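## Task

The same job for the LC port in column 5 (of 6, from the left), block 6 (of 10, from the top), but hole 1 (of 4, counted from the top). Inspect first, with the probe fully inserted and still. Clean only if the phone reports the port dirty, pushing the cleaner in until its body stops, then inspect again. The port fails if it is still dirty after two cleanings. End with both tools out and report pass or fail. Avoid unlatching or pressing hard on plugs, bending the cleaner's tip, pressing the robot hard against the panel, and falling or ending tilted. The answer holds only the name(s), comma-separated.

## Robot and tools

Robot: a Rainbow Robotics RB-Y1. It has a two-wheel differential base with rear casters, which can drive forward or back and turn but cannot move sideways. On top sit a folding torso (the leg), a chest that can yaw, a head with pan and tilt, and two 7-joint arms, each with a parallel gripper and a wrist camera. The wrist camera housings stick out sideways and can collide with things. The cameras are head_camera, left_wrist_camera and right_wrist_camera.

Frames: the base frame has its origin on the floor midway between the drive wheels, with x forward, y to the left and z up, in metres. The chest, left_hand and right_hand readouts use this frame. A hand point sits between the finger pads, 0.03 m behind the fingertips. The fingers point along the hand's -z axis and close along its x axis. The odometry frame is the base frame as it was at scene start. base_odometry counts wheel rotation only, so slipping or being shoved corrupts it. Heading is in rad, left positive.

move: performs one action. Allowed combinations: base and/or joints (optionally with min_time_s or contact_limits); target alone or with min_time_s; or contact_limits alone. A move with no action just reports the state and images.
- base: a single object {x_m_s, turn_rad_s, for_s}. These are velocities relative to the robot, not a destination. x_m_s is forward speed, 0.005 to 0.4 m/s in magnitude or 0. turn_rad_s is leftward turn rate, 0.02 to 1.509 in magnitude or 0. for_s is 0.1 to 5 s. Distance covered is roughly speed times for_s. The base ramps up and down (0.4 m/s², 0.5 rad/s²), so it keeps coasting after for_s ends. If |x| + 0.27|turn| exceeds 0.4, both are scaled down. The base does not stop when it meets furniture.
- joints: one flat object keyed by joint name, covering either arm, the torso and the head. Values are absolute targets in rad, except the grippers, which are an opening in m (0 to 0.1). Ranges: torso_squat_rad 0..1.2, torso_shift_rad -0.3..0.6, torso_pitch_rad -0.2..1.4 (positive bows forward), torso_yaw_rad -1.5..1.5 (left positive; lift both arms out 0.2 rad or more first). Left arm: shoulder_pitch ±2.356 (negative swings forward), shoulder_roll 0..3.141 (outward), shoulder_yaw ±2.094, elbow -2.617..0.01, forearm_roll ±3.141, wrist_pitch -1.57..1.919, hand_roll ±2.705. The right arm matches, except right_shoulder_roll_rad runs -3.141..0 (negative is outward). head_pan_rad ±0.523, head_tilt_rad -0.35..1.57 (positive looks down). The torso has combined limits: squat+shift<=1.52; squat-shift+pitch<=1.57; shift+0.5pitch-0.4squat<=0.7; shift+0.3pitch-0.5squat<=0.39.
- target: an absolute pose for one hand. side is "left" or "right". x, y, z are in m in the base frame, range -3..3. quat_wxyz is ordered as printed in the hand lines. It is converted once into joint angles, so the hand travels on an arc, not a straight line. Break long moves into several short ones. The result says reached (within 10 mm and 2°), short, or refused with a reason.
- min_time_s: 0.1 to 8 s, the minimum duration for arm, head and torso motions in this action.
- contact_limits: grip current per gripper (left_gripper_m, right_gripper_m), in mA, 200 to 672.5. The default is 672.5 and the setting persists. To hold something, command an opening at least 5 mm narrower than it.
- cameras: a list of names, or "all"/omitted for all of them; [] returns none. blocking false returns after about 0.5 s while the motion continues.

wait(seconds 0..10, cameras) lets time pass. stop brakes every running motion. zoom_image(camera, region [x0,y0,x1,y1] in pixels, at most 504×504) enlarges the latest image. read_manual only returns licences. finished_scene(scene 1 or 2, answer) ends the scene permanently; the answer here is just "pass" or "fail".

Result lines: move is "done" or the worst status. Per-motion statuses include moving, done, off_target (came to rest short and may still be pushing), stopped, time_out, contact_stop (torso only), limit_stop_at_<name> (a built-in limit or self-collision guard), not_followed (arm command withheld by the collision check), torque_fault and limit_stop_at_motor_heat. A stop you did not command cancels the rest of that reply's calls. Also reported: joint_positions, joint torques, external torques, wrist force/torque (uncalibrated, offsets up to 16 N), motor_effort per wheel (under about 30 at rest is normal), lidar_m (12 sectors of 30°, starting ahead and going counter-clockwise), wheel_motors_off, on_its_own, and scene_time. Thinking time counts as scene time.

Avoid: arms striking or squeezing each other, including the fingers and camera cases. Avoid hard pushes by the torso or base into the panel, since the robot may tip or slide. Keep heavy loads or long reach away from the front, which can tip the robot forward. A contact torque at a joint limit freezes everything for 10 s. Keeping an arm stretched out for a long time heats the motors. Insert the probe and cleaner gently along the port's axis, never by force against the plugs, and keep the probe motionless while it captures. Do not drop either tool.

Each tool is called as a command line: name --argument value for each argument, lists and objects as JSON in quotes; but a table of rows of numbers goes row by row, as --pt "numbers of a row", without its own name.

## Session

move

zoom_image --camera "head_camera" --region '[392, 50, 896, 450]'

Scene clock: 0.00 s.
Joint torques (N m): no reading
External joint torques (N m): no reading
Wrist force (N): no reading
Wrist torque (N m): no reading
Wrist force, peak (N): no reading
base_odometry: x=+0.000 y=+0.000 heading=+0.000
lidar_m: 1.35 1.12 1.69 2.32 2.34 2.89 4.45 3.86 2.48 2.26 2.27 1.08
base_status: not commanded
joint_positions: torso_squat_rad=+0.350 torso_shift_rad=+0.000 torso_pitch_rad=+0.000 torso_yaw_rad=+0.000 left_shoulder_pitch_rad=-0.048 left_shoulder_roll_rad=+0.028 left_shoulder_yaw_rad=+0.029 left_elbow_rad=-0.157 left_forearm_roll_rad=-0.011 left_wrist_pitch_rad=-0.028 left_hand_roll_rad=+0.024 left_gripper_m=+0.017 right_shoulder_pitch_rad=+0.049 right_shoulder_roll_rad=-0.644 right_shoulder_yaw_rad=+0.603 right_elbow_rad=-2.400 right_forearm_roll_rad=+0.784 right_wrist_pitch_rad=+0.970 right_hand_roll_rad=+0.429 right_gripper_m=+0.047 head_pan_rad=+0.000 head_tilt_rad=+0.400
joint_status: not commanded
wheel_motors_off: 0
motor_effort: left_wheel=+2 right_wheel=+0
chest: x=-0.2280 y=+0.0008 z=+1.2475 quat_wxyz=(+1.000, -0.001, +0.000, +0.000) (m; base frame)
left_hand: x=-0.1107 y=+0.2418 z=+0.5718 quat_wxyz=(+0.993, +0.013, -0.115, +0.011) (m; base frame)
right_hand: x=+0.1821 y=-0.1887 z=+1.1516 quat_wxyz=(+0.509, -0.501, -0.491, +0.500) (m; base frame)
pictures: head_camera, left_wrist_camera, right_wrist_camera
camera_calibration:
left_wrist_camera: T_world_to_cam=[[0.978306, -0.0203224, 0.206164, -0.00135328], [-0.10669, -0.902478, 0.417313, 0.000947495], [0.177578, -0.430256, -0.885068, 0.705138], [0, 0, 0, 1]] pos_world=[-0.123792, 0.304217, 0.623979]
right_wrist_camera: T_world_to_cam=[[-0.0531493, -0.998532, 0.0104703, -0.188831], [-0.458436, 0.0150838, -0.888599, 1.14205], [0.887137, -0.0520284, -0.458565, 0.432168], [0, 0, 0, 1]] pos_world=[0.13013, -0.183295, 1.21498]

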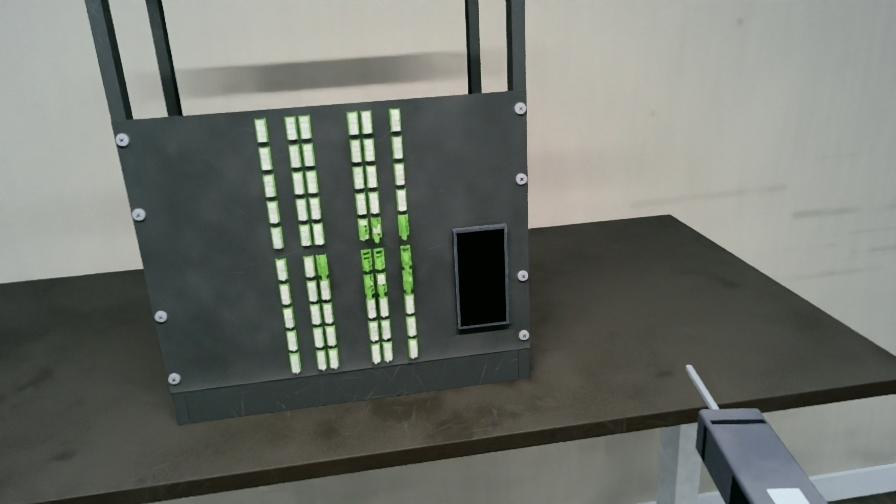

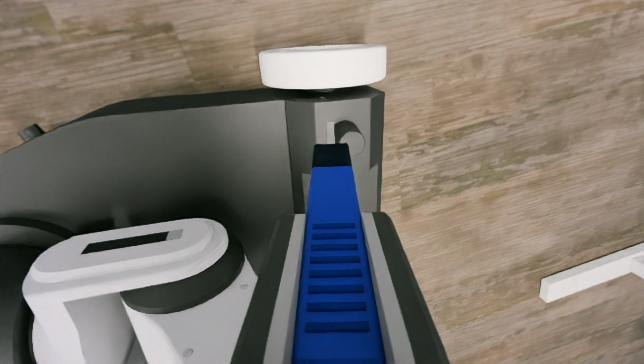

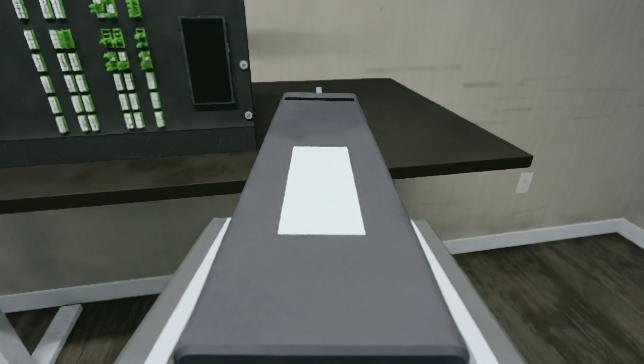

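Scaled by 1.000.

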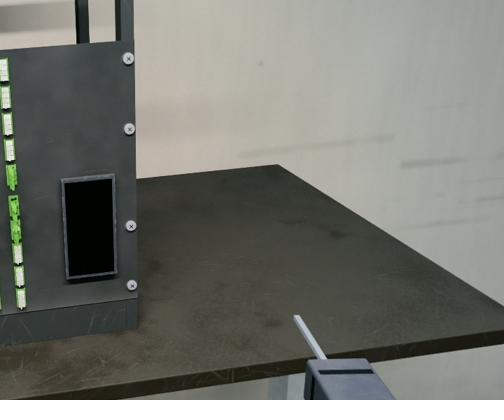

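move --base '{"turn_rad_s": 0.2, "for_s": 0.76}' --joints '{"left_elbow_rad": -1.7, "left_wrist_pitch_rad": -1.4, "left_shoulder_roll_rad": 0.15, "left_shoulder_pitch_rad": 0.1, "head_tilt_rad": 0.6, "head_pan_rad": -0.15}' --min_time_s 2.5 --cameras '["head_camera"]'

move --base '{"x_m_s": 0.2, "for_s": 1.15}' --cameras '["head_camera", "right_wrist_camera"]'

zoom_image --camera "head_camera" --region '[320, 100, 480, 260]'

Scene clock: 28.13 s.
Joint torques (N m): left_arm=[-5.01 2.61 1.64 -9.49 0.33 0.11 0.07] | right_arm=[-7.18 -4.45 -4.59 -8.49 1.98 -1.36 0.09]
External joint torques (N m): left_arm=[3.13 -0.24 0.05 -0.68 -0.01 0.26 0.07] | right_arm=[0.77 0.14 0.78 0.5 0.43 -0.51 0.1]
Wrist force (N): left_arm=[-4.3 -1.4 4.8] | right_arm=[2.2 11.9 5.2]
Wrist torque (N m): left_arm=[-0.34 -0.73 0.10] | right_arm=[-1.21 0.46 0.47]
Wrist force, peak (N): left_arm=[-9.7 -0.6 -2.7] | right_arm=[2.3 12.3 5.5]
move: done
base_odometry: x=+0.000 y=+0.000 heading=+0.153
lidar_m: 1.35 1.12 1.94 2.32 2.43 3.30 4.44 3.24 2.36 2.26 1.96 1.09
base_status: done (sent for 0.77 of 0.77 s)
joint_positions: torso_squat_rad=+0.350 torso_shift_rad=+0.000 torso_pitch_rad=+0.000 torso_yaw_rad=+0.000 left_shoulder_pitch_rad=+0.100 left_shoulder_roll_rad=+0.150 left_shoulder_yaw_rad=+0.029 left_elbow_rad=-1.700 left_forearm_roll_rad=-0.011 left_wrist_pitch_rad=-1.400 left_hand_roll_rad=+0.024 left_gripper_m=+0.017 right_shoulder_pitch_rad=+0.049 right_shoulder_roll_rad=-0.644 right_shoulder_yaw_rad=+0.603 right_elbow_rad=-2.400 right_forearm_roll_rad=+0.784 right_wrist_pitch_rad=+0.970 right_hand_roll_rad=+0.429 right_gripper_m=+0.047 head_pan_rad=-0.150 head_tilt_rad=+0.600
joint_status: all done
wheel_motors_off: 0
motor_effort: left_wheel=+0(22) right_wheel=+4(17)
chest: x=-0.2280 y=+0.0008 z=+1.2475 quat_wxyz=(+1.000, -0.001, +0.000, +0.000) (m; base frame)
left_hand: x=+0.0646 y=+0.2434 z=+1.2576 quat_wxyz=(+0.069, +0.018, -0.994, -0.079) (m; base frame)
right_hand: x=+0.1821 y=-0.1887 z=+1.1516 quat_wxyz=(+0.509, -0.500, -0.491, +0.500) (m; base frame)
pictures: head_camera
camera_calibration:
head_camera: T_world_to_cam=[[-0.183354, -0.982096, -0.0432235, 0.0414014], [-0.498704, 0.130817, -0.856844, 1.18823], [0.847157, -0.13555, -0.513761, 0.850101], [0, 0, 0, 1]] pos_world=[-0.120004, 0.000450707, 1.45666]

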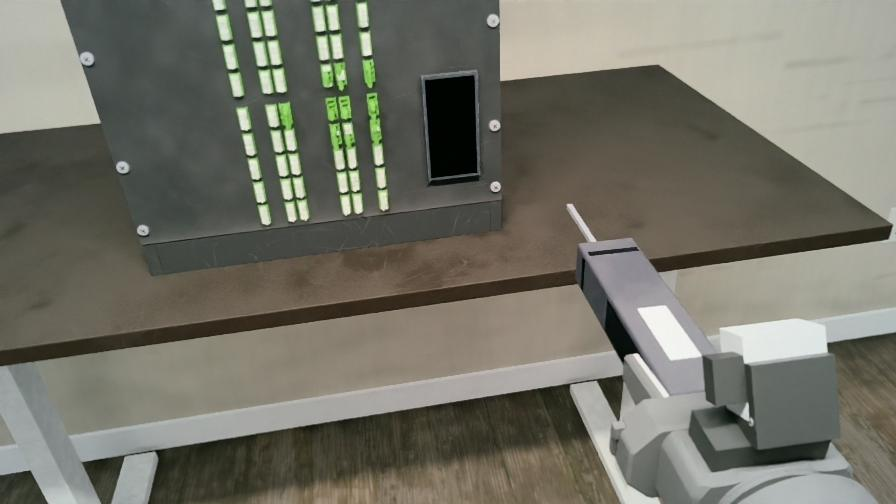

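Scene clock: 30.37 s.
Joint torques (N m): left_arm=[-6.37 2.81 1.66 -9.54 0.45 0.11 0.06] | right_arm=[-7.42 -4.61 -4.7 -8.67 1.98 -1.31 0.09]
External joint torques (N m): left_arm=[1.76 -0.04 0.07 -0.72 0.11 0.26 0.07] | right_arm=[0.52 -0.02 0.67 0.32 0.43 -0.47 0.1]
Wrist force (N): left_arm=[-4.1 -1.3 5.2] | right_arm=[2.7 12.2 5.2]
Wrist torque (N m): left_arm=[-0.35 -0.70 0.10] | right_arm=[-1.27 0.50 0.47]
Wrist force, peak (N): left_arm=[-4.8 -1.2 5.0] | right_arm=[2.3 12.4 5.6]
move: done
base_odometry: x=+0.231 y=+0.036 heading=+0.154
lidar_m: 1.13 0.93 1.61 2.32 2.43 3.32 4.68 3.23 2.36 2.26 1.63 0.88
base_status: done (sent for 1.17 of 1.17 s)
joint_positions: torso_squat_rad=+0.350 torso_shift_rad=+0.000 torso_pitch_rad=+0.000 torso_yaw_rad=+0.000 left_shoulder_pitch_rad=+0.100 left_shoulder_roll_rad=+0.150 left_shoulder_yaw_rad=+0.029 left_elbow_rad=-1.700 left_forearm_roll_rad=-0.011 left_wrist_pitch_rad=-1.400 left_hand_roll_rad=+0.024 left_gripper_m=+0.017 right_shoulder_pitch_rad=+0.049 right_shoulder_roll_rad=-0.644 right_shoulder_yaw_rad=+0.603 right_elbow_rad=-2.400 right_forearm_roll_rad=+0.784 right_wrist_pitch_rad=+0.970 right_hand_roll_rad=+0.429 right_gripper_m=+0.047 head_pan_rad=-0.150 head_tilt_rad=+0.600
joint_status: not commanded
wheel_motors_off: 0
motor_effort: left_wheel=+4(27) right_wheel=-7(38)
chest: x=-0.2280 y=+0.0008 z=+1.2475 quat_wxyz=(+1.000, -0.001, +0.000, +0.000) (m; base frame)
left_hand: x=+0.0646 y=+0.2434 z=+1.2575 quat_wxyz=(+0.069, +0.018, -0.994, -0.079) (m; base frame)
right_hand: x=+0.1821 y=-0.1888 z=+1.1515 quat_wxyz=(+0.509, -0.500, -0.491, +0.500) (m; base frame)
pictures: head_camera, right_wrist_camera
camera_calibration:
head_camera: T_world_to_cam=[[-0.183352, -0.982097, -0.0432095, 0.0413996], [-0.498778, 0.130816, -0.856801, 1.1882], [0.847114, -0.135544, -0.513834, 0.850117], [0, 0, 0, 1]] pos_world=[-0.119905, 0.000450717, 1.45666]
right_wrist_camera: T_world_to_cam=[[-0.0532781, -0.998525, 0.0104441, -0.18878], [-0.458709, 0.0151824, -0.888457, 1.14184], [0.886988, -0.0521261, -0.458842, 0.432459], [0, 0, 0, 1]] pos_world=[0.130131, -0.183295, 1.21488]

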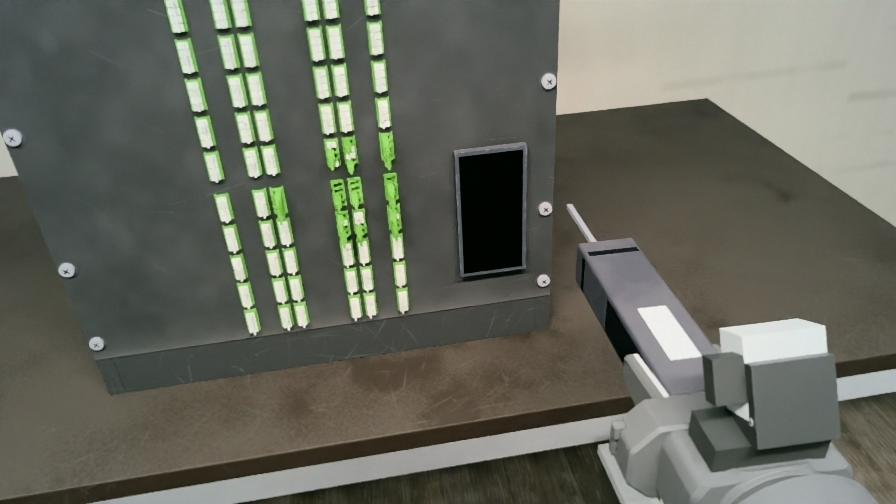

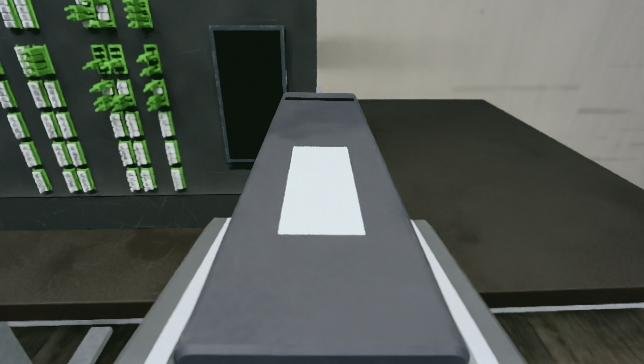

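Scaled by 3.150 from the camera's 896x504 image, which has a finer 1280x720 frame.

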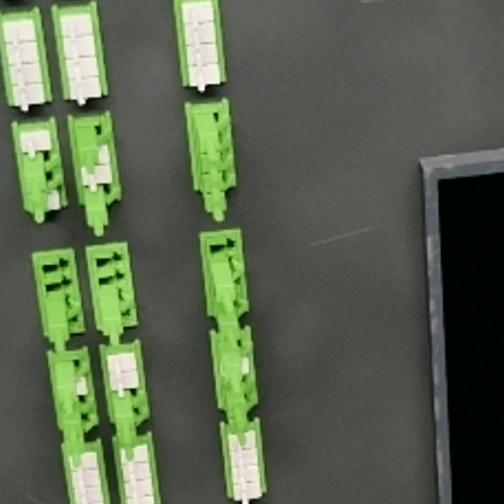

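zoom_image --camera "right_wrist_camera" --region '[60, 0, 200, 120]'

zoom_image --camera "head_camera" --region '[325, 165, 375, 215]'

move --base '{"turn_rad_s": -0.02, "for_s": 0.6}' --cameras '[]'

move --target '{"side": "left", "x": 0.274, "y": 0.183, "z": 1.26, "quat_wxyz": [0.19908, 0.19908, -0.6785, -0.6785]}' --min_time_s 3 --cameras '["head_camera", "left_wrist_camera"]'

zoom_image --camera "left_wrist_camera" --region '[220, 120, 320, 200]'

Scaled by 3.600 from the camera's 644x364 image, which has a finer 1265x715 frame.

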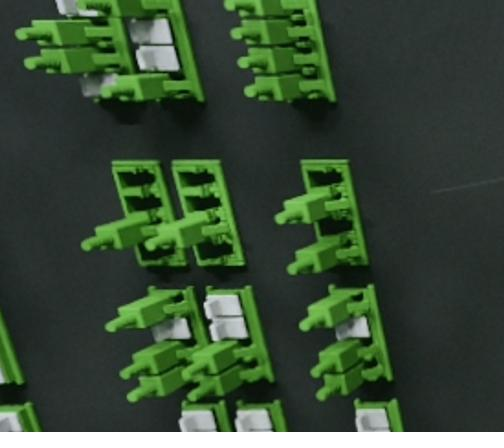

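Scaled by 10.080 from the camera's 896x504 image, which has a finer 1280x720 frame.

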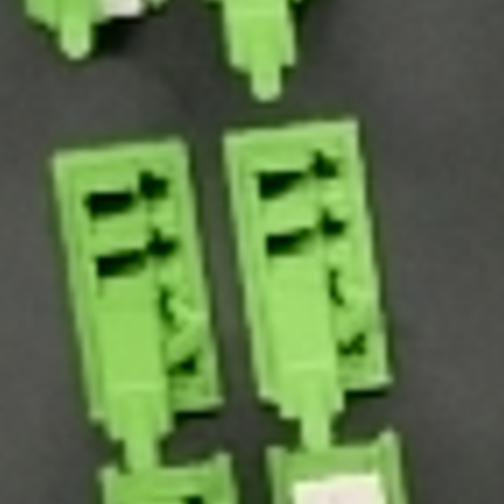

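Scene clock: 44.57 s.
Joint torques (N m): left_arm=[-6.16 2.94 1.7 -9.58 0.28 0.03 -0.05] | right_arm=[-7.34 -4.28 -4.87 -8.76 2.02 -1.32 0.06]
External joint torques (N m): left_arm=[1.98 0.1 0.1 -0.76 -0.06 0.18 -0.04] | right_arm=[0.61 0.31 0.5 0.23 0.47 -0.47 0.06]
Wrist force (N): left_arm=[-4.2 -1.2 4.9] | right_arm=[2.4 12.0 5.2]
Wrist torque (N m): left_arm=[-0.36 -0.72 0.10] | right_arm=[-1.24 0.46 0.48]
Wrist force, peak (N): left_arm=[-4.3 -1.2 5.1] | right_arm=[2.4 12.4 5.3]
move: done
base_odometry: x=+0.231 y=+0.036 heading=+0.143
lidar_m: 1.12 0.93 0.95 2.33 2.43 3.26 4.68 3.28 2.37 2.24 1.65 0.88
base_status: done (sent for 0.6 of 0.6 s)
joint_positions: torso_squat_rad=+0.350 torso_shift_rad=+0.000 torso_pitch_rad=+0.000 torso_yaw_rad=+0.000 left_shoulder_pitch_rad=+0.100 left_shoulder_roll_rad=+0.150 left_shoulder_yaw_rad=+0.029 left_elbow_rad=-1.700 left_forearm_roll_rad=-0.011 left_wrist_pitch_rad=-1.400 left_hand_roll_rad=+0.024 left_gripper_m=+0.017 right_shoulder_pitch_rad=+0.049 right_shoulder_roll_rad=-0.644 right_shoulder_yaw_rad=+0.603 right_elbow_rad=-2.400 right_forearm_roll_rad=+0.784 right_wrist_pitch_rad=+0.970 right_hand_roll_rad=+0.429 right_gripper_m=+0.047 head_pan_rad=-0.150 head_tilt_rad=+0.600
joint_status: not commanded
wheel_motors_off: 0
motor_effort: left_wheel=+5(17) right_wheel=-8(20)
chest: x=-0.2280 y=+0.0008 z=+1.2475 quat_wxyz=(+1.000, -0.001, +0.000, +0.000) (m; base frame)
left_hand: x=+0.0646 y=+0.2434 z=+1.2575 quat_wxyz=(+0.069, +0.018, -0.994, -0.079) (m; base frame)
right_hand: x=+0.1821 y=-0.1887 z=+1.1515 quat_wxyz=(+0.509, -0.500, -0.491, +0.500) (m; base frame)
pictures: none
No camera images: "cameras" was empty.

Scene clock: 47.90 s.
Joint torques (N m): left_arm=[-15.32 11.3 8.54 -4.11 1.22 0.8 0.24] | right_arm=[-7.32 -4.39 -4.75 -8.76 2.01 -1.44 0.03]
External joint torques (N m): left_arm=[1.24 -1.2 -2.07 0.18 0 0.13 0.23] | right_arm=[0.63 0.2 0.62 0.23 0.46 -0.59 0.04]
Wrist force (N): left_arm=[-3.1 -6.2 -1.5] | right_arm=[2.4 12.1 5.1]
Wrist torque (N m): left_arm=[-0.16 -0.60 0.07] | right_arm=[-1.24 0.47 0.47]
Wrist force, peak (N): left_arm=[-5.2 -5.4 1.6] | right_arm=[2.5 12.4 5.3]
move: done
base_odometry: x=+0.231 y=+0.036 heading=+0.143
lidar_m: 1.12 0.94 0.97 2.33 2.42 3.27 4.68 3.27 2.37 2.24 1.64 0.89
base_status: not commanded
joint_positions: torso_squat_rad=+0.350 torso_shift_rad=+0.000 torso_pitch_rad=+0.000 torso_yaw_rad=+0.000 left_shoulder_pitch_rad=-0.498 left_shoulder_roll_rad=+1.037 left_shoulder_yaw_rad=-0.297 left_elbow_rad=-1.606 left_forearm_roll_rad=-0.707 left_wrist_pitch_rad=-0.672 left_hand_roll_rad=+0.341 left_gripper_m=+0.017 right_shoulder_pitch_rad=+0.049 right_shoulder_roll_rad=-0.644 right_shoulder_yaw_rad=+0.603 right_elbow_rad=-2.400 right_forearm_roll_rad=+0.784 right_wrist_pitch_rad=+0.970 right_hand_roll_rad=+0.429 right_gripper_m=+0.047 head_pan_rad=-0.150 head_tilt_rad=+0.600
joint_status: all done
wheel_motors_off: 0
motor_effort: left_wheel=+5(7) right_wheel=-7(8)
chest: x=-0.2280 y=+0.0008 z=+1.2475 quat_wxyz=(+1.000, -0.001, +0.000, +0.000) (m; base frame)
left_hand: x=+0.2738 y=+0.1835 z=+1.2600 quat_wxyz=(+0.198, +0.200, -0.680, -0.677) (m; base frame)
left_hand_status: reached (checked arc, planned for 3.0 s): 1 mm and 0.3 deg off.
right_hand: x=+0.1821 y=-0.1887 z=+1.1515 quat_wxyz=(+0.509, -0.500, -0.491, +0.500) (m; base frame)
pictures: head_camera, left_wrist_camera
camera_calibration:
head_camera: T_world_to_cam=[[-0.183352, -0.982097, -0.0432095, 0.0413996], [-0.498778, 0.130816, -0.856801, 1.1882], [0.847114, -0.135544, -0.513834, 0.850117], [0, 0, 0, 1]] pos_world=[-0.119905, 0.000450717, 1.45666]
left_wrist_camera: T_world_to_cam=[[-0.828994, -0.557642, -0.0424741, 0.386178], [-0.219911, 0.394866, -0.892031, 1.14491], [0.514205, -0.730149, -0.449973, 0.635485], [0, 0, 0, 1]] pos_world=[0.245148, 0.227263, 1.32365]

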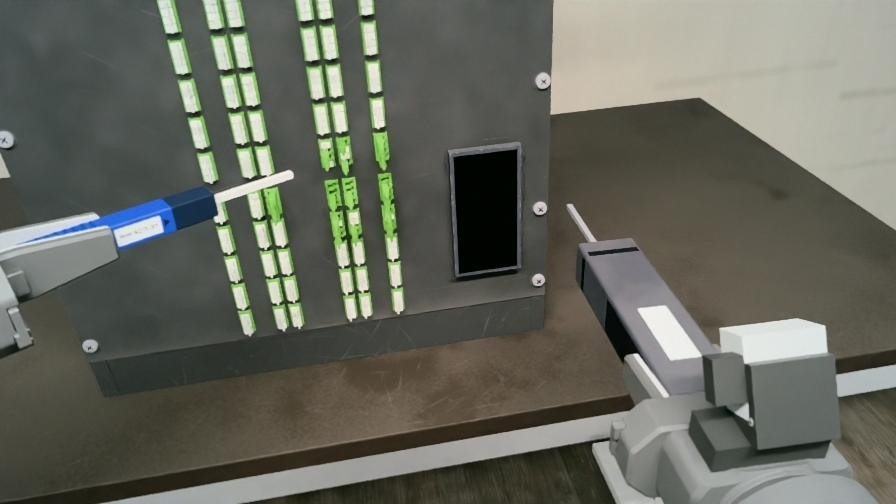

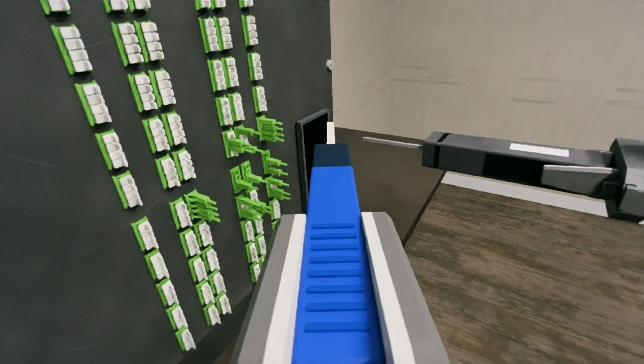

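Scaled by 5.040 from the camera's 644x364 image, which has a finer 1265x715 frame.

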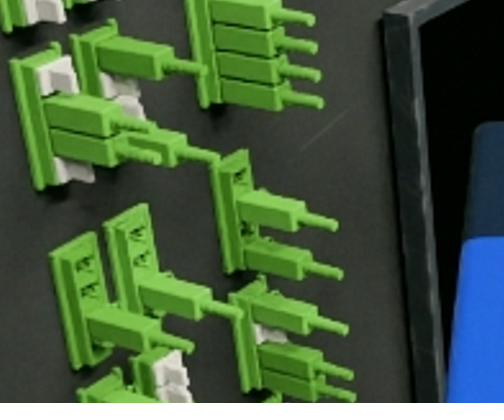

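zoom_image --camera "head_camera" --region '[320, 165, 370, 215]'

zoom_image --camera "left_wrist_camera" --region '[226, 155, 276, 195]'

Scaled by 10.080 from the camera's 896x504 image, which has a finer 1280x720 frame.

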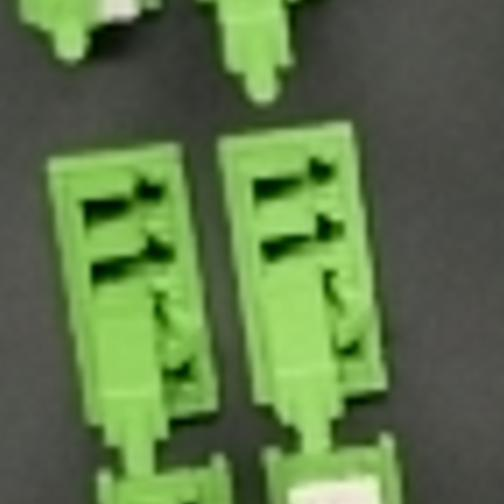

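Scaled by 10.080 from the camera's 644x364 image, which has a finer 1265x715 frame.

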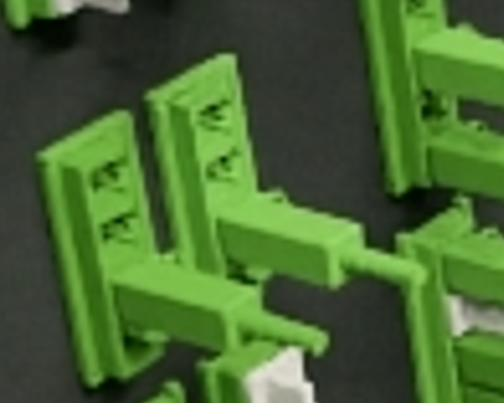

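move --target '{"side": "right", "x": 0.178, "y": 0.0013, "z": 1.1745, "quat_wxyz": [0.4914, -0.4914, -0.5084, 0.5084]}' --min_time_s 3

zoom_image --camera "left_wrist_camera" --region '[226, 145, 316, 205]'

zoom_image --camera "right_wrist_camera" --region '[280, 30, 360, 110]'

zoom_image --camera "head_camera" --region '[310, 160, 400, 250]'

Scene clock: 69.90 s.
Joint torques (N m): left_arm=[-15.82 11.62 7.88 -3.75 1.04 0.8 0.2] | right_arm=[-7.47 -4.34 -4.73 -8.63 2.08 -1.37 0.12]
External joint torques (N m): left_arm=[0.73 -0.89 -2.73 0.55 -0.19 0.13 0.19] | right_arm=[0.47 0.25 0.65 0.36 0.53 -0.52 0.13]
Wrist force (N): left_arm=[-3.2 -6.2 -1.5] | right_arm=[2.4 12.2 5.1]
Wrist torque (N m): left_arm=[-0.18 -0.61 0.08] | right_arm=[-1.27 0.45 0.46]
Wrist force, peak (N): left_arm=[-3.1 -6.4 -1.6] | right_arm=[2.6 12.3 5.4]
move: refused
base_odometry: x=+0.231 y=+0.036 heading=+0.143
lidar_m: 1.13 0.94 0.98 2.34 2.41 3.27 4.69 3.30 2.36 2.25 1.64 0.87
base_status: not commanded
joint_positions: torso_squat_rad=+0.350 torso_shift_rad=+0.000 torso_pitch_rad=+0.000 torso_yaw_rad=+0.000 left_shoulder_pitch_rad=-0.498 left_shoulder_roll_rad=+1.037 left_shoulder_yaw_rad=-0.297 left_elbow_rad=-1.606 left_forearm_roll_rad=-0.707 left_wrist_pitch_rad=-0.672 left_hand_roll_rad=+0.341 left_gripper_m=+0.017 right_shoulder_pitch_rad=+0.049 right_shoulder_roll_rad=-0.644 right_shoulder_yaw_rad=+0.603 right_elbow_rad=-2.400 right_forearm_roll_rad=+0.784 right_wrist_pitch_rad=+0.970 right_hand_roll_rad=+0.429 right_gripper_m=+0.047 head_pan_rad=-0.150 head_tilt_rad=+0.600
joint_status: not commanded
wheel_motors_off: 0
motor_effort: left_wheel=+4(6) right_wheel=-8(8)
chest: x=-0.2280 y=+0.0008 z=+1.2475 quat_wxyz=(+1.000, -0.001, +0.000, +0.000) (m; base frame)
left_hand: x=+0.2738 y=+0.1835 z=+1.2600 quat_wxyz=(+0.198, +0.200, -0.680, -0.677) (m; base frame)
right_hand: x=+0.1821 y=-0.1887 z=+1.1515 quat_wxyz=(+0.509, -0.500, -0.491, +0.500) (m; base frame)
right_hand_status: refused: the posture found for that pose stands 17 mm from the torso (limit 20 mm). Nothing moved. The solve starts from where the arm stands: from another posture it may find a clear one.
pictures: head_camera, left_wrist_camera, right_wrist_camera
camera_calibration:
head_camera: T_world_to_cam=[[-0.183352, -0.982097, -0.0432095, 0.0413996], [-0.498778, 0.130816, -0.856801, 1.1882], [0.847114, -0.135544, -0.513834, 0.850117], [0, 0, 0, 1]] pos_world=[-0.119905, 0.000450717, 1.45666]
left_wrist_camera: T_world_to_cam=[[-0.828994, -0.557642, -0.0424741, 0.386178], [-0.219911, 0.394866, -0.892031, 1.14491], [0.514205, -0.730149, -0.449973, 0.635485], [0, 0, 0, 1]] pos_world=[0.245148, 0.227263, 1.32365]
right_wrist_camera: T_world_to_cam=[[-0.0532327, -0.998527, 0.0105331, -0.188894], [-0.458713, 0.0150826, -0.888456, 1.14183], [0.886988, -0.0521266, -0.45884, 0.432457], [0, 0, 0, 1]] pos_world=[0.130131, -0.183295, 1.21488]

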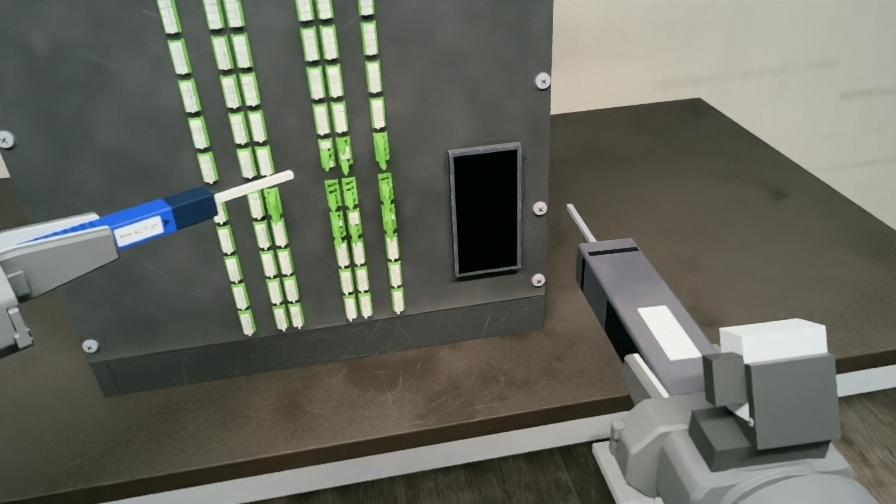

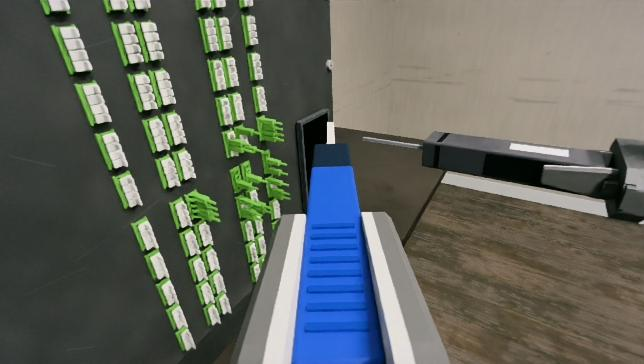

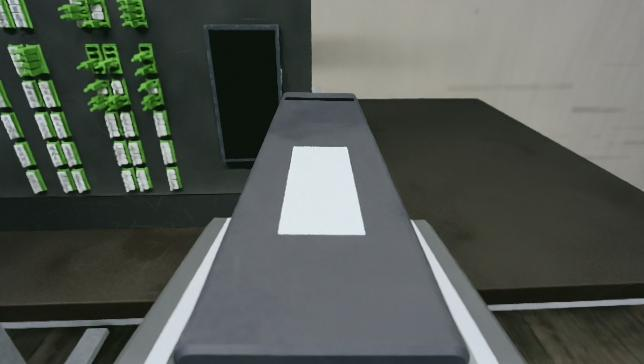

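Scaled by 5.600 from the camera's 644x364 image, which has a finer 1265x715 frame.

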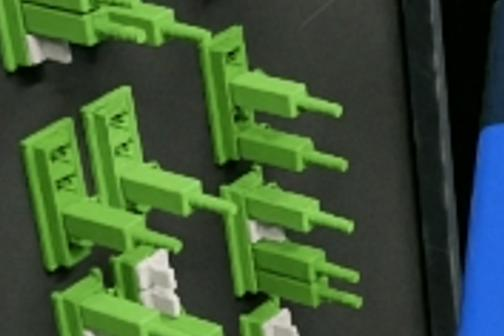

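Scaled by 6.300 from the camera's 644x364 image, which has a finer 1265x715 frame.

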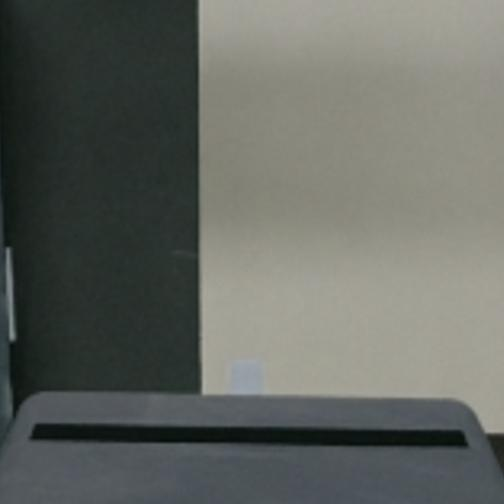

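Scaled by 5.600 from the camera's 896x504 image, which has a finer 1280x720 frame.

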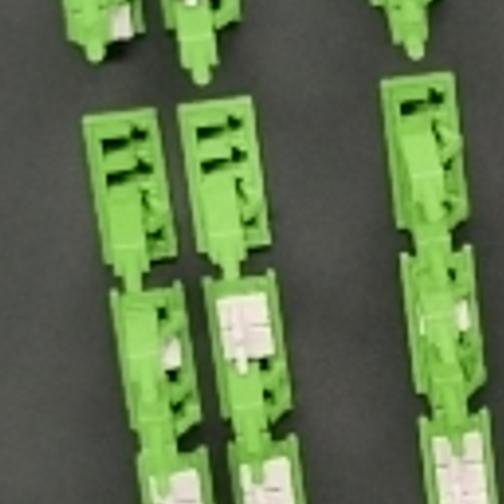

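move --target '{"side": "right", "x": 0.172, "y": -0.09, "z": 1.168, "quat_wxyz": [0.4914, -0.4914, -0.5084, 0.5084]}' --min_time_s 1.5 --cameras '[]'

move --target '{"side": "right", "x": 0.184, "y": 0.0013, "z": 1.1745, "quat_wxyz": [0.4914, -0.4914, -0.5084, 0.5084]}' --min_time_s 1.5

zoom_image --camera "left_wrist_camera" --region '[226, 145, 316, 205]'

zoom_image --camera "right_wrist_camera" --region '[280, 30, 360, 110]'

zoom_image --camera "head_camera" --region '[310, 160, 400, 250]'

Scene clock: 76.57 s.
Joint torques (N m): left_arm=[-15.32 11.46 8.83 -4.12 1.11 1.05 0.17] | right_arm=[-10.08 1.35 -1.71 -8.25 2.15 -1.64 0.19]
External joint torques (N m): left_arm=[1.23 -1.04 -1.78 0.18 -0.11 0.38 0.16] | right_arm=[-1.4 0.63 1.73 0.85 0.62 -0.49 0.2]
Wrist force (N): left_arm=[-3.1 -6.3 -1.6] | right_arm=[2.7 12.0 5.1]
Wrist torque (N m): left_arm=[-0.16 -0.60 0.07] | right_arm=[-1.25 0.48 0.52]
Wrist force, peak (N): left_arm=[-3.1 -6.4 -1.6] | right_arm=[2.7 12.3 5.5]
move: done
base_odometry: x=+0.231 y=+0.036 heading=+0.143
lidar_m: 1.13 0.92 0.96 2.33 2.41 3.27 4.68 3.29 2.36 2.25 1.64 0.86
base_status: not commanded
joint_positions: torso_squat_rad=+0.350 torso_shift_rad=+0.000 torso_pitch_rad=+0.000 torso_yaw_rad=+0.000 left_shoulder_pitch_rad=-0.498 left_shoulder_roll_rad=+1.037 left_shoulder_yaw_rad=-0.297 left_elbow_rad=-1.606 left_forearm_roll_rad=-0.707 left_wrist_pitch_rad=-0.672 left_hand_roll_rad=+0.341 left_gripper_m=+0.017 right_shoulder_pitch_rad=-0.075 right_shoulder_roll_rad=-0.368 right_shoulder_yaw_rad=+0.816 right_elbow_rad=-2.352 right_forearm_roll_rad=+0.913 right_wrist_pitch_rad=+1.095 right_hand_roll_rad=+0.602 right_gripper_m=+0.047 head_pan_rad=-0.150 head_tilt_rad=+0.600
joint_status: all done
wheel_motors_off: 0
motor_effort: left_wheel=+4(7) right_wheel=-8(8)
chest: x=-0.2280 y=+0.0008 z=+1.2475 quat_wxyz=(+1.000, -0.001, +0.000, +0.000) (m; base frame)
left_hand: x=+0.2738 y=+0.1835 z=+1.2600 quat_wxyz=(+0.198, +0.200, -0.680, -0.677) (m; base frame)
right_hand: x=+0.1719 y=-0.0902 z=+1.1678 quat_wxyz=(+0.492, -0.491, -0.508, +0.509) (m; base frame)
right_hand_status: reached (checked arc, planned for 1.5 s): 0 mm and 0.1 deg off.
pictures: none
No camera images: "cameras" was empty.

Scene clock: 78.40 s.
Joint torques (N m): left_arm=[-15.06 11.22 8.56 -3.76 0.94 0.88 0.33] | right_arm=[-11.69 6.91 -0.41 -8.09 2.19 -1.67 0.26]
External joint torques (N m): left_arm=[1.5 -1.28 -2.05 0.54 -0.29 0.21 0.32] | right_arm=[-1.5 0.7 1.76 0.92 0.65 -0.46 0.27]
Wrist force (N): left_arm=[-3.1 -6.2 -1.4] | right_arm=[2.7 12.2 5.3]
Wrist torque (N m): left_arm=[-0.17 -0.59 0.07] | right_arm=[-1.26 0.47 0.46]
Wrist force, peak (N): left_arm=[-3.2 -6.3 -1.6] | right_arm=[2.8 12.5 5.3]
move: done
base_odometry: x=+0.231 y=+0.036 heading=+0.143
lidar_m: 1.12 0.94 0.99 2.32 2.43 3.27 4.68 3.29 2.37 2.26 1.64 0.87
base_status: not commanded
joint_positions: torso_squat_rad=+0.350 torso_shift_rad=+0.000 torso_pitch_rad=+0.000 torso_yaw_rad=+0.000 left_shoulder_pitch_rad=-0.498 left_shoulder_roll_rad=+1.037 left_shoulder_yaw_rad=-0.297 left_elbow_rad=-1.606 left_forearm_roll_rad=-0.707 left_wrist_pitch_rad=-0.672 left_hand_roll_rad=+0.341 left_gripper_m=+0.017 right_shoulder_pitch_rad=-0.214 right_shoulder_roll_rad=-0.071 right_shoulder_yaw_rad=+0.919 right_elbow_rad=-2.102 right_forearm_roll_rad=+1.040 right_wrist_pitch_rad=+1.167 right_hand_roll_rad=+0.636 right_gripper_m=+0.047 head_pan_rad=-0.150 head_tilt_rad=+0.600
joint_status: all done
wheel_motors_off: 0
motor_effort: left_wheel=+3(6) right_wheel=-7(8)
chest: x=-0.2280 y=+0.0008 z=+1.2475 quat_wxyz=(+1.000, -0.001, +0.000, +0.000) (m; base frame)
left_hand: x=+0.2739 y=+0.1835 z=+1.2600 quat_wxyz=(+0.198, +0.200, -0.680, -0.677) (m; base frame)
right_hand: x=+0.1839 y=+0.0010 z=+1.1743 quat_wxyz=(+0.492, -0.491, -0.508, +0.509) (m; base frame)
right_hand_status: reached (checked arc, planned for 1.5 s): 0 mm and 0.1 deg off.
pictures: head_camera, left_wrist_camera, right_wrist_camera
camera_calibration:
head_camera: T_world_to_cam=[[-0.183352, -0.982097, -0.0432095, 0.0413996], [-0.498778, 0.130816, -0.856801, 1.1882], [0.847114, -0.135544, -0.513834, 0.850117], [0, 0, 0, 1]] pos_world=[-0.119905, 0.000450717, 1.45666]
left_wrist_camera: T_world_to_cam=[[-0.828948, -0.557715, -0.0424245, 0.386118], [-0.220001, 0.394848, -0.892017, 1.14491], [0.514242, -0.730102, -0.450006, 0.635509], [0, 0, 0, 1]] pos_world=[0.245148, 0.227263, 1.32365]
right_wrist_camera: T_world_to_cam=[[-0.000911978, -0.99996, 0.00888317, -0.00727489], [-0.44407, -0.00755429, -0.89596, 1.1661], [0.895992, -0.00476184, -0.444045, 0.432093], [0, 0, 0, 1]] pos_world=[0.13067, 0.003592, 1.23671]

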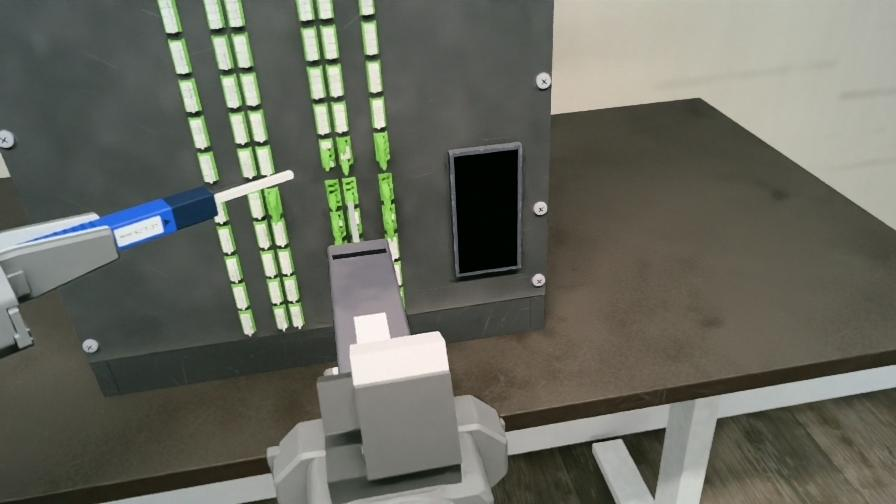

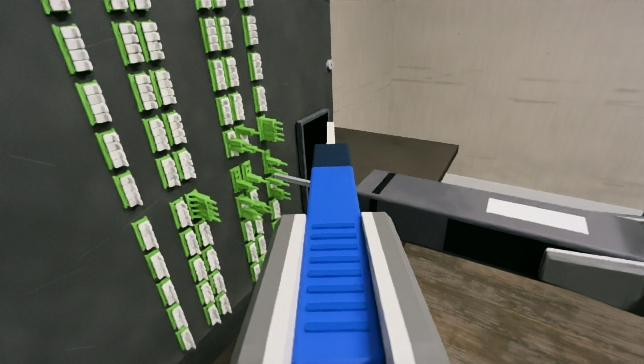

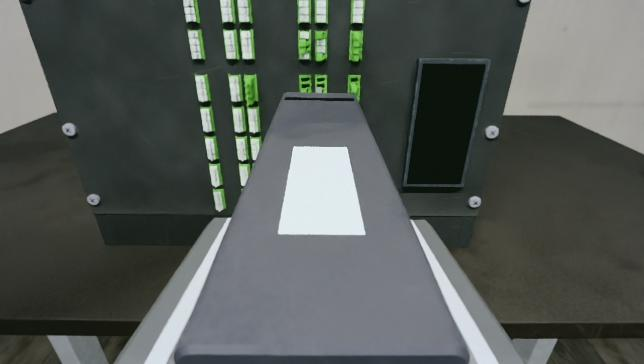

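Scaled by 5.600 from the camera's 644x364 image, which has a finer 1265x715 frame.

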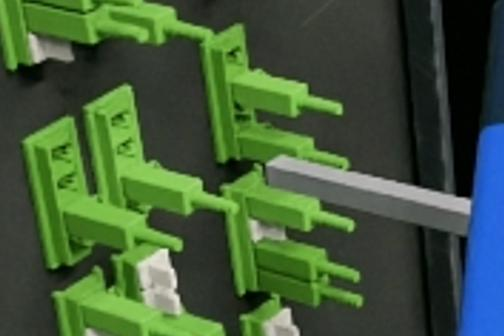

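Scaled by 6.300 from the camera's 644x364 image, which has a finer 1265x715 frame.

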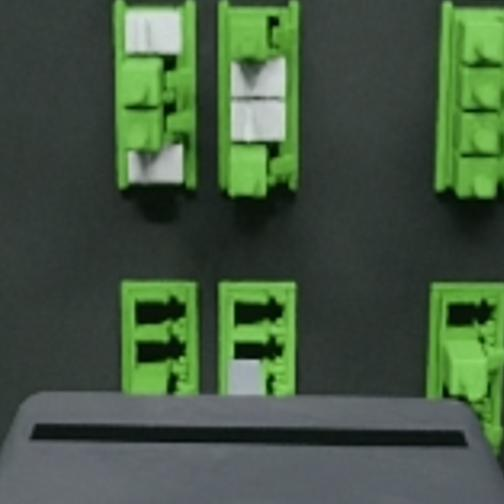

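Scaled by 5.600 from the camera's 896x504 image, which has a finer 1280x720 frame.

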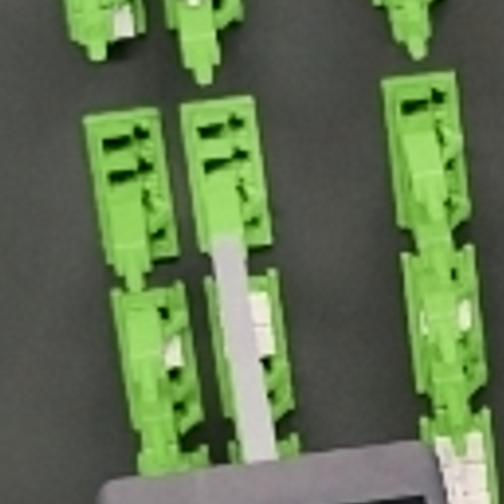

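zoom_image --camera "right_wrist_camera" --region '[300, 65, 340, 105]'

zoom_image --camera "left_wrist_camera" --region '[232, 150, 282, 190]'

zoom_image --camera "head_camera" --region '[325, 170, 375, 220]'

Scaled by 12.600 from the camera's 644x364 image, which has a finer 1265x715 frame.

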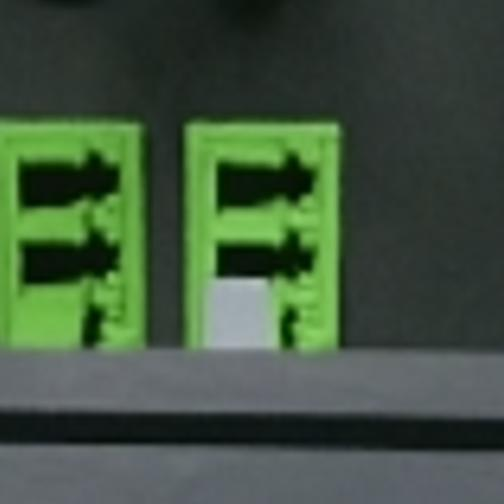

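Scaled by 10.080 from the camera's 644x364 image, which has a finer 1265x715 frame.

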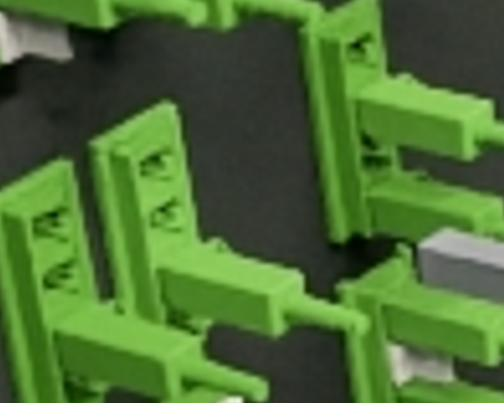

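Scaled by 10.080 from the camera's 896x504 image, which has a finer 1280x720 frame.

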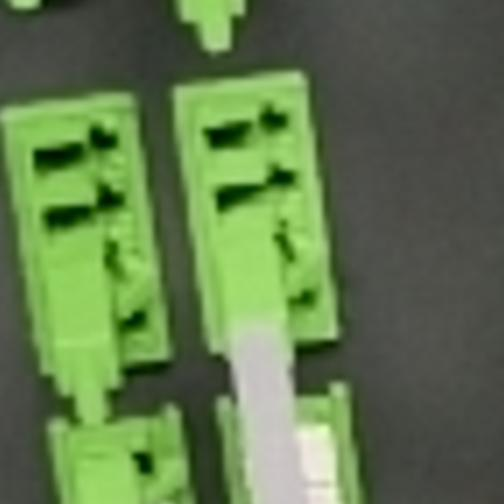

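move --target '{"side": "right", "x": 0.208, "y": 0.0005, "z": 1.1755, "quat_wxyz": [0.4914, -0.4914, -0.5084, 0.5084]}' --min_time_s 1.5

zoom_image --camera "right_wrist_camera" --region '[300, 65, 340, 105]'

zoom_image --camera "left_wrist_camera" --region '[232, 150, 282, 190]'

zoom_image --camera "head_camera" --region '[325, 170, 375, 220]'

Scene clock: 115.33 s.
Joint torques (N m): left_arm=[-14.8 10.96 8.82 -3.93 1.15 0.67 0.12] | right_arm=[-12.88 6.91 -4 -8.15 1.81 -2.14 -0.15]
External joint torques (N m): left_arm=[1.76 -1.55 -1.79 0.37 -0.07 0.01 0.1] | right_arm=[-1.42 1.05 -1.5 0.93 0.28 -0.94 -0.15]
Wrist force (N): left_arm=[-3.1 -6.1 -1.5] | right_arm=[2.6 12.2 5.4]
Wrist torque (N m): left_arm=[-0.17 -0.60 0.07] | right_arm=[-1.29 0.46 0.47]
Wrist force, peak (N): left_arm=[-3.2 -6.4 -1.7] | right_arm=[2.9 12.6 5.5]
move: done
base_odometry: x=+0.231 y=+0.036 heading=+0.143
lidar_m: 1.13 0.94 0.96 2.33 2.43 3.28 4.67 3.27 2.35 2.26 1.63 0.87
base_status: not commanded
joint_positions: torso_squat_rad=+0.350 torso_shift_rad=+0.000 torso_pitch_rad=+0.000 torso_yaw_rad=+0.000 left_shoulder_pitch_rad=-0.498 left_shoulder_roll_rad=+1.037 left_shoulder_yaw_rad=-0.297 left_elbow_rad=-1.606 left_forearm_roll_rad=-0.707 left_wrist_pitch_rad=-0.672 left_hand_roll_rad=+0.341 left_gripper_m=+0.017 right_shoulder_pitch_rad=-0.268 right_shoulder_roll_rad=-0.064 right_shoulder_yaw_rad=+0.856 right_elbow_rad=-2.039 right_forearm_roll_rad=+0.989 right_wrist_pitch_rad=+1.133 right_hand_roll_rad=+0.627 right_gripper_m=+0.047 head_pan_rad=-0.150 head_tilt_rad=+0.600
joint_status: all done
wheel_motors_off: 0
motor_effort: left_wheel=+5(7) right_wheel=-7(8)
chest: x=-0.2280 y=+0.0008 z=+1.2475 quat_wxyz=(+1.000, -0.001, +0.000, +0.000) (m; base frame)
left_hand: x=+0.2739 y=+0.1835 z=+1.2600 quat_wxyz=(+0.198, +0.200, -0.680, -0.677) (m; base frame)
right_hand: x=+0.2078 y=+0.0005 z=+1.1751 quat_wxyz=(+0.491, -0.491, -0.508, +0.509) (m; base frame)
right_hand_status: reached (checked arc, planned for 1.5 s): 0 mm and 0.1 deg off.
pictures: head_camera, left_wrist_camera, right_wrist_camera
camera_calibration:
head_camera: T_world_to_cam=[[-0.183352, -0.982097, -0.0432095, 0.0413996], [-0.498778, 0.130816, -0.856801, 1.1882], [0.847114, -0.135544, -0.513834, 0.850117], [0, 0, 0, 1]] pos_world=[-0.119905, 0.000450717, 1.45666]
left_wrist_camera: T_world_to_cam=[[-0.828948, -0.557715, -0.0424245, 0.386118], [-0.220001, 0.394848, -0.892017, 1.14491], [0.514242, -0.730102, -0.450006, 0.635509], [0, 0, 0, 1]] pos_world=[0.245148, 0.227263, 1.32365]
right_wrist_camera: T_world_to_cam=[[-0.000916035, -0.999958, 0.00910642, -0.00803681], [-0.443867, -0.00775362, -0.896059, 1.17761], [0.896092, -0.00486286, -0.443841, 0.410809], [0, 0, 0, 1]] pos_world=[0.15457, 0.00309193, 1.23761]

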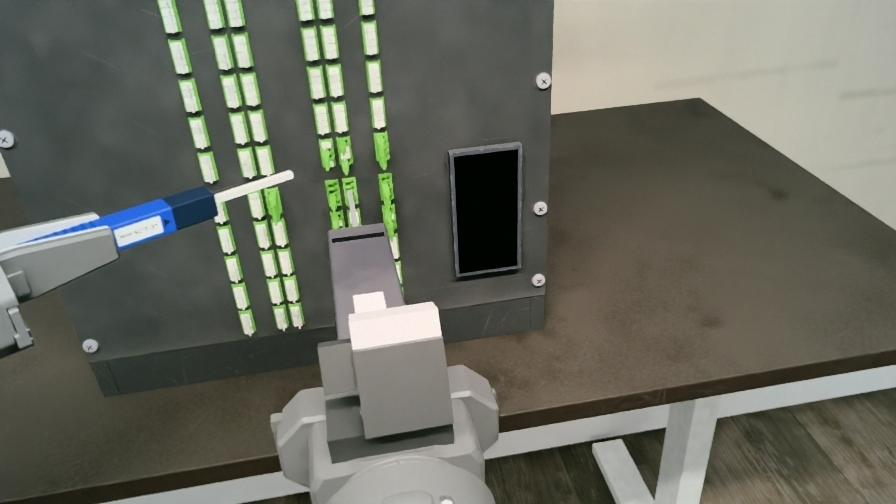

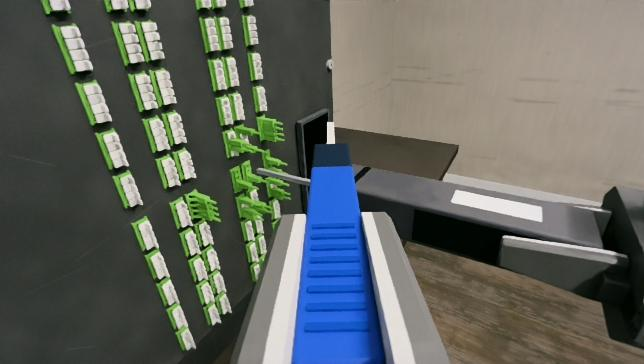

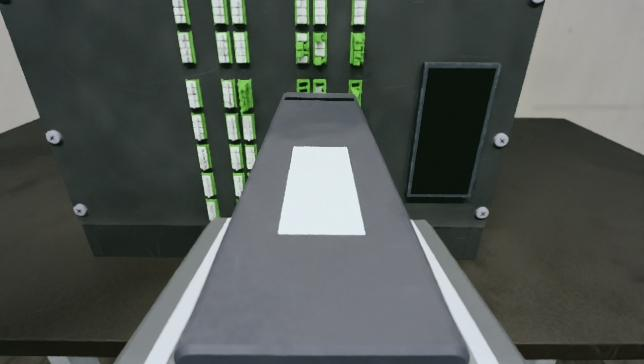

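Scaled by 12.600 from the camera's 644x364 image, which has a finer 1265x715 frame.

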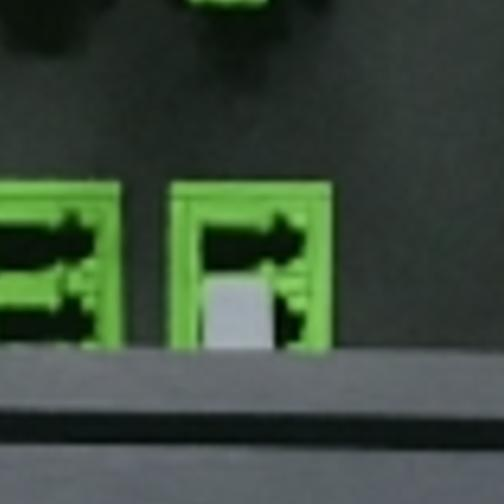

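Scaled by 10.080 from the camera's 644x364 image, which has a finer 1265x715 frame.

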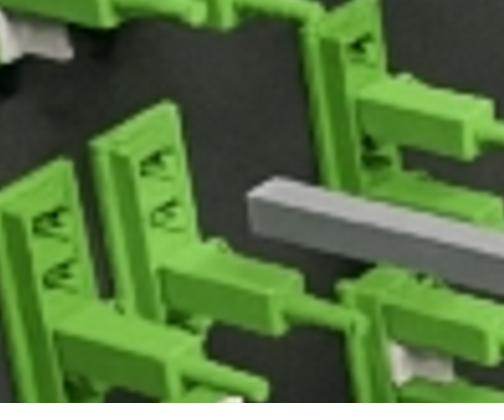

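Scaled by 10.080 from the camera's 896x504 image, which has a finer 1280x720 frame.

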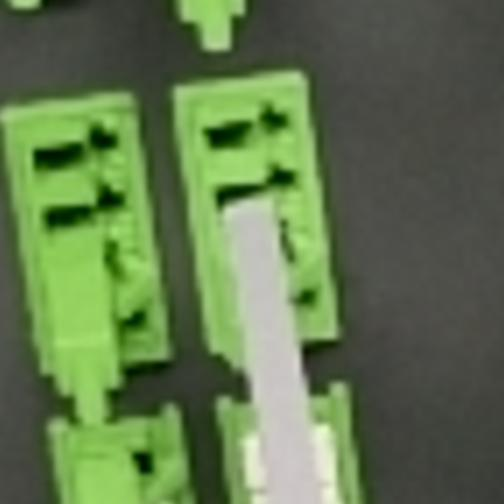

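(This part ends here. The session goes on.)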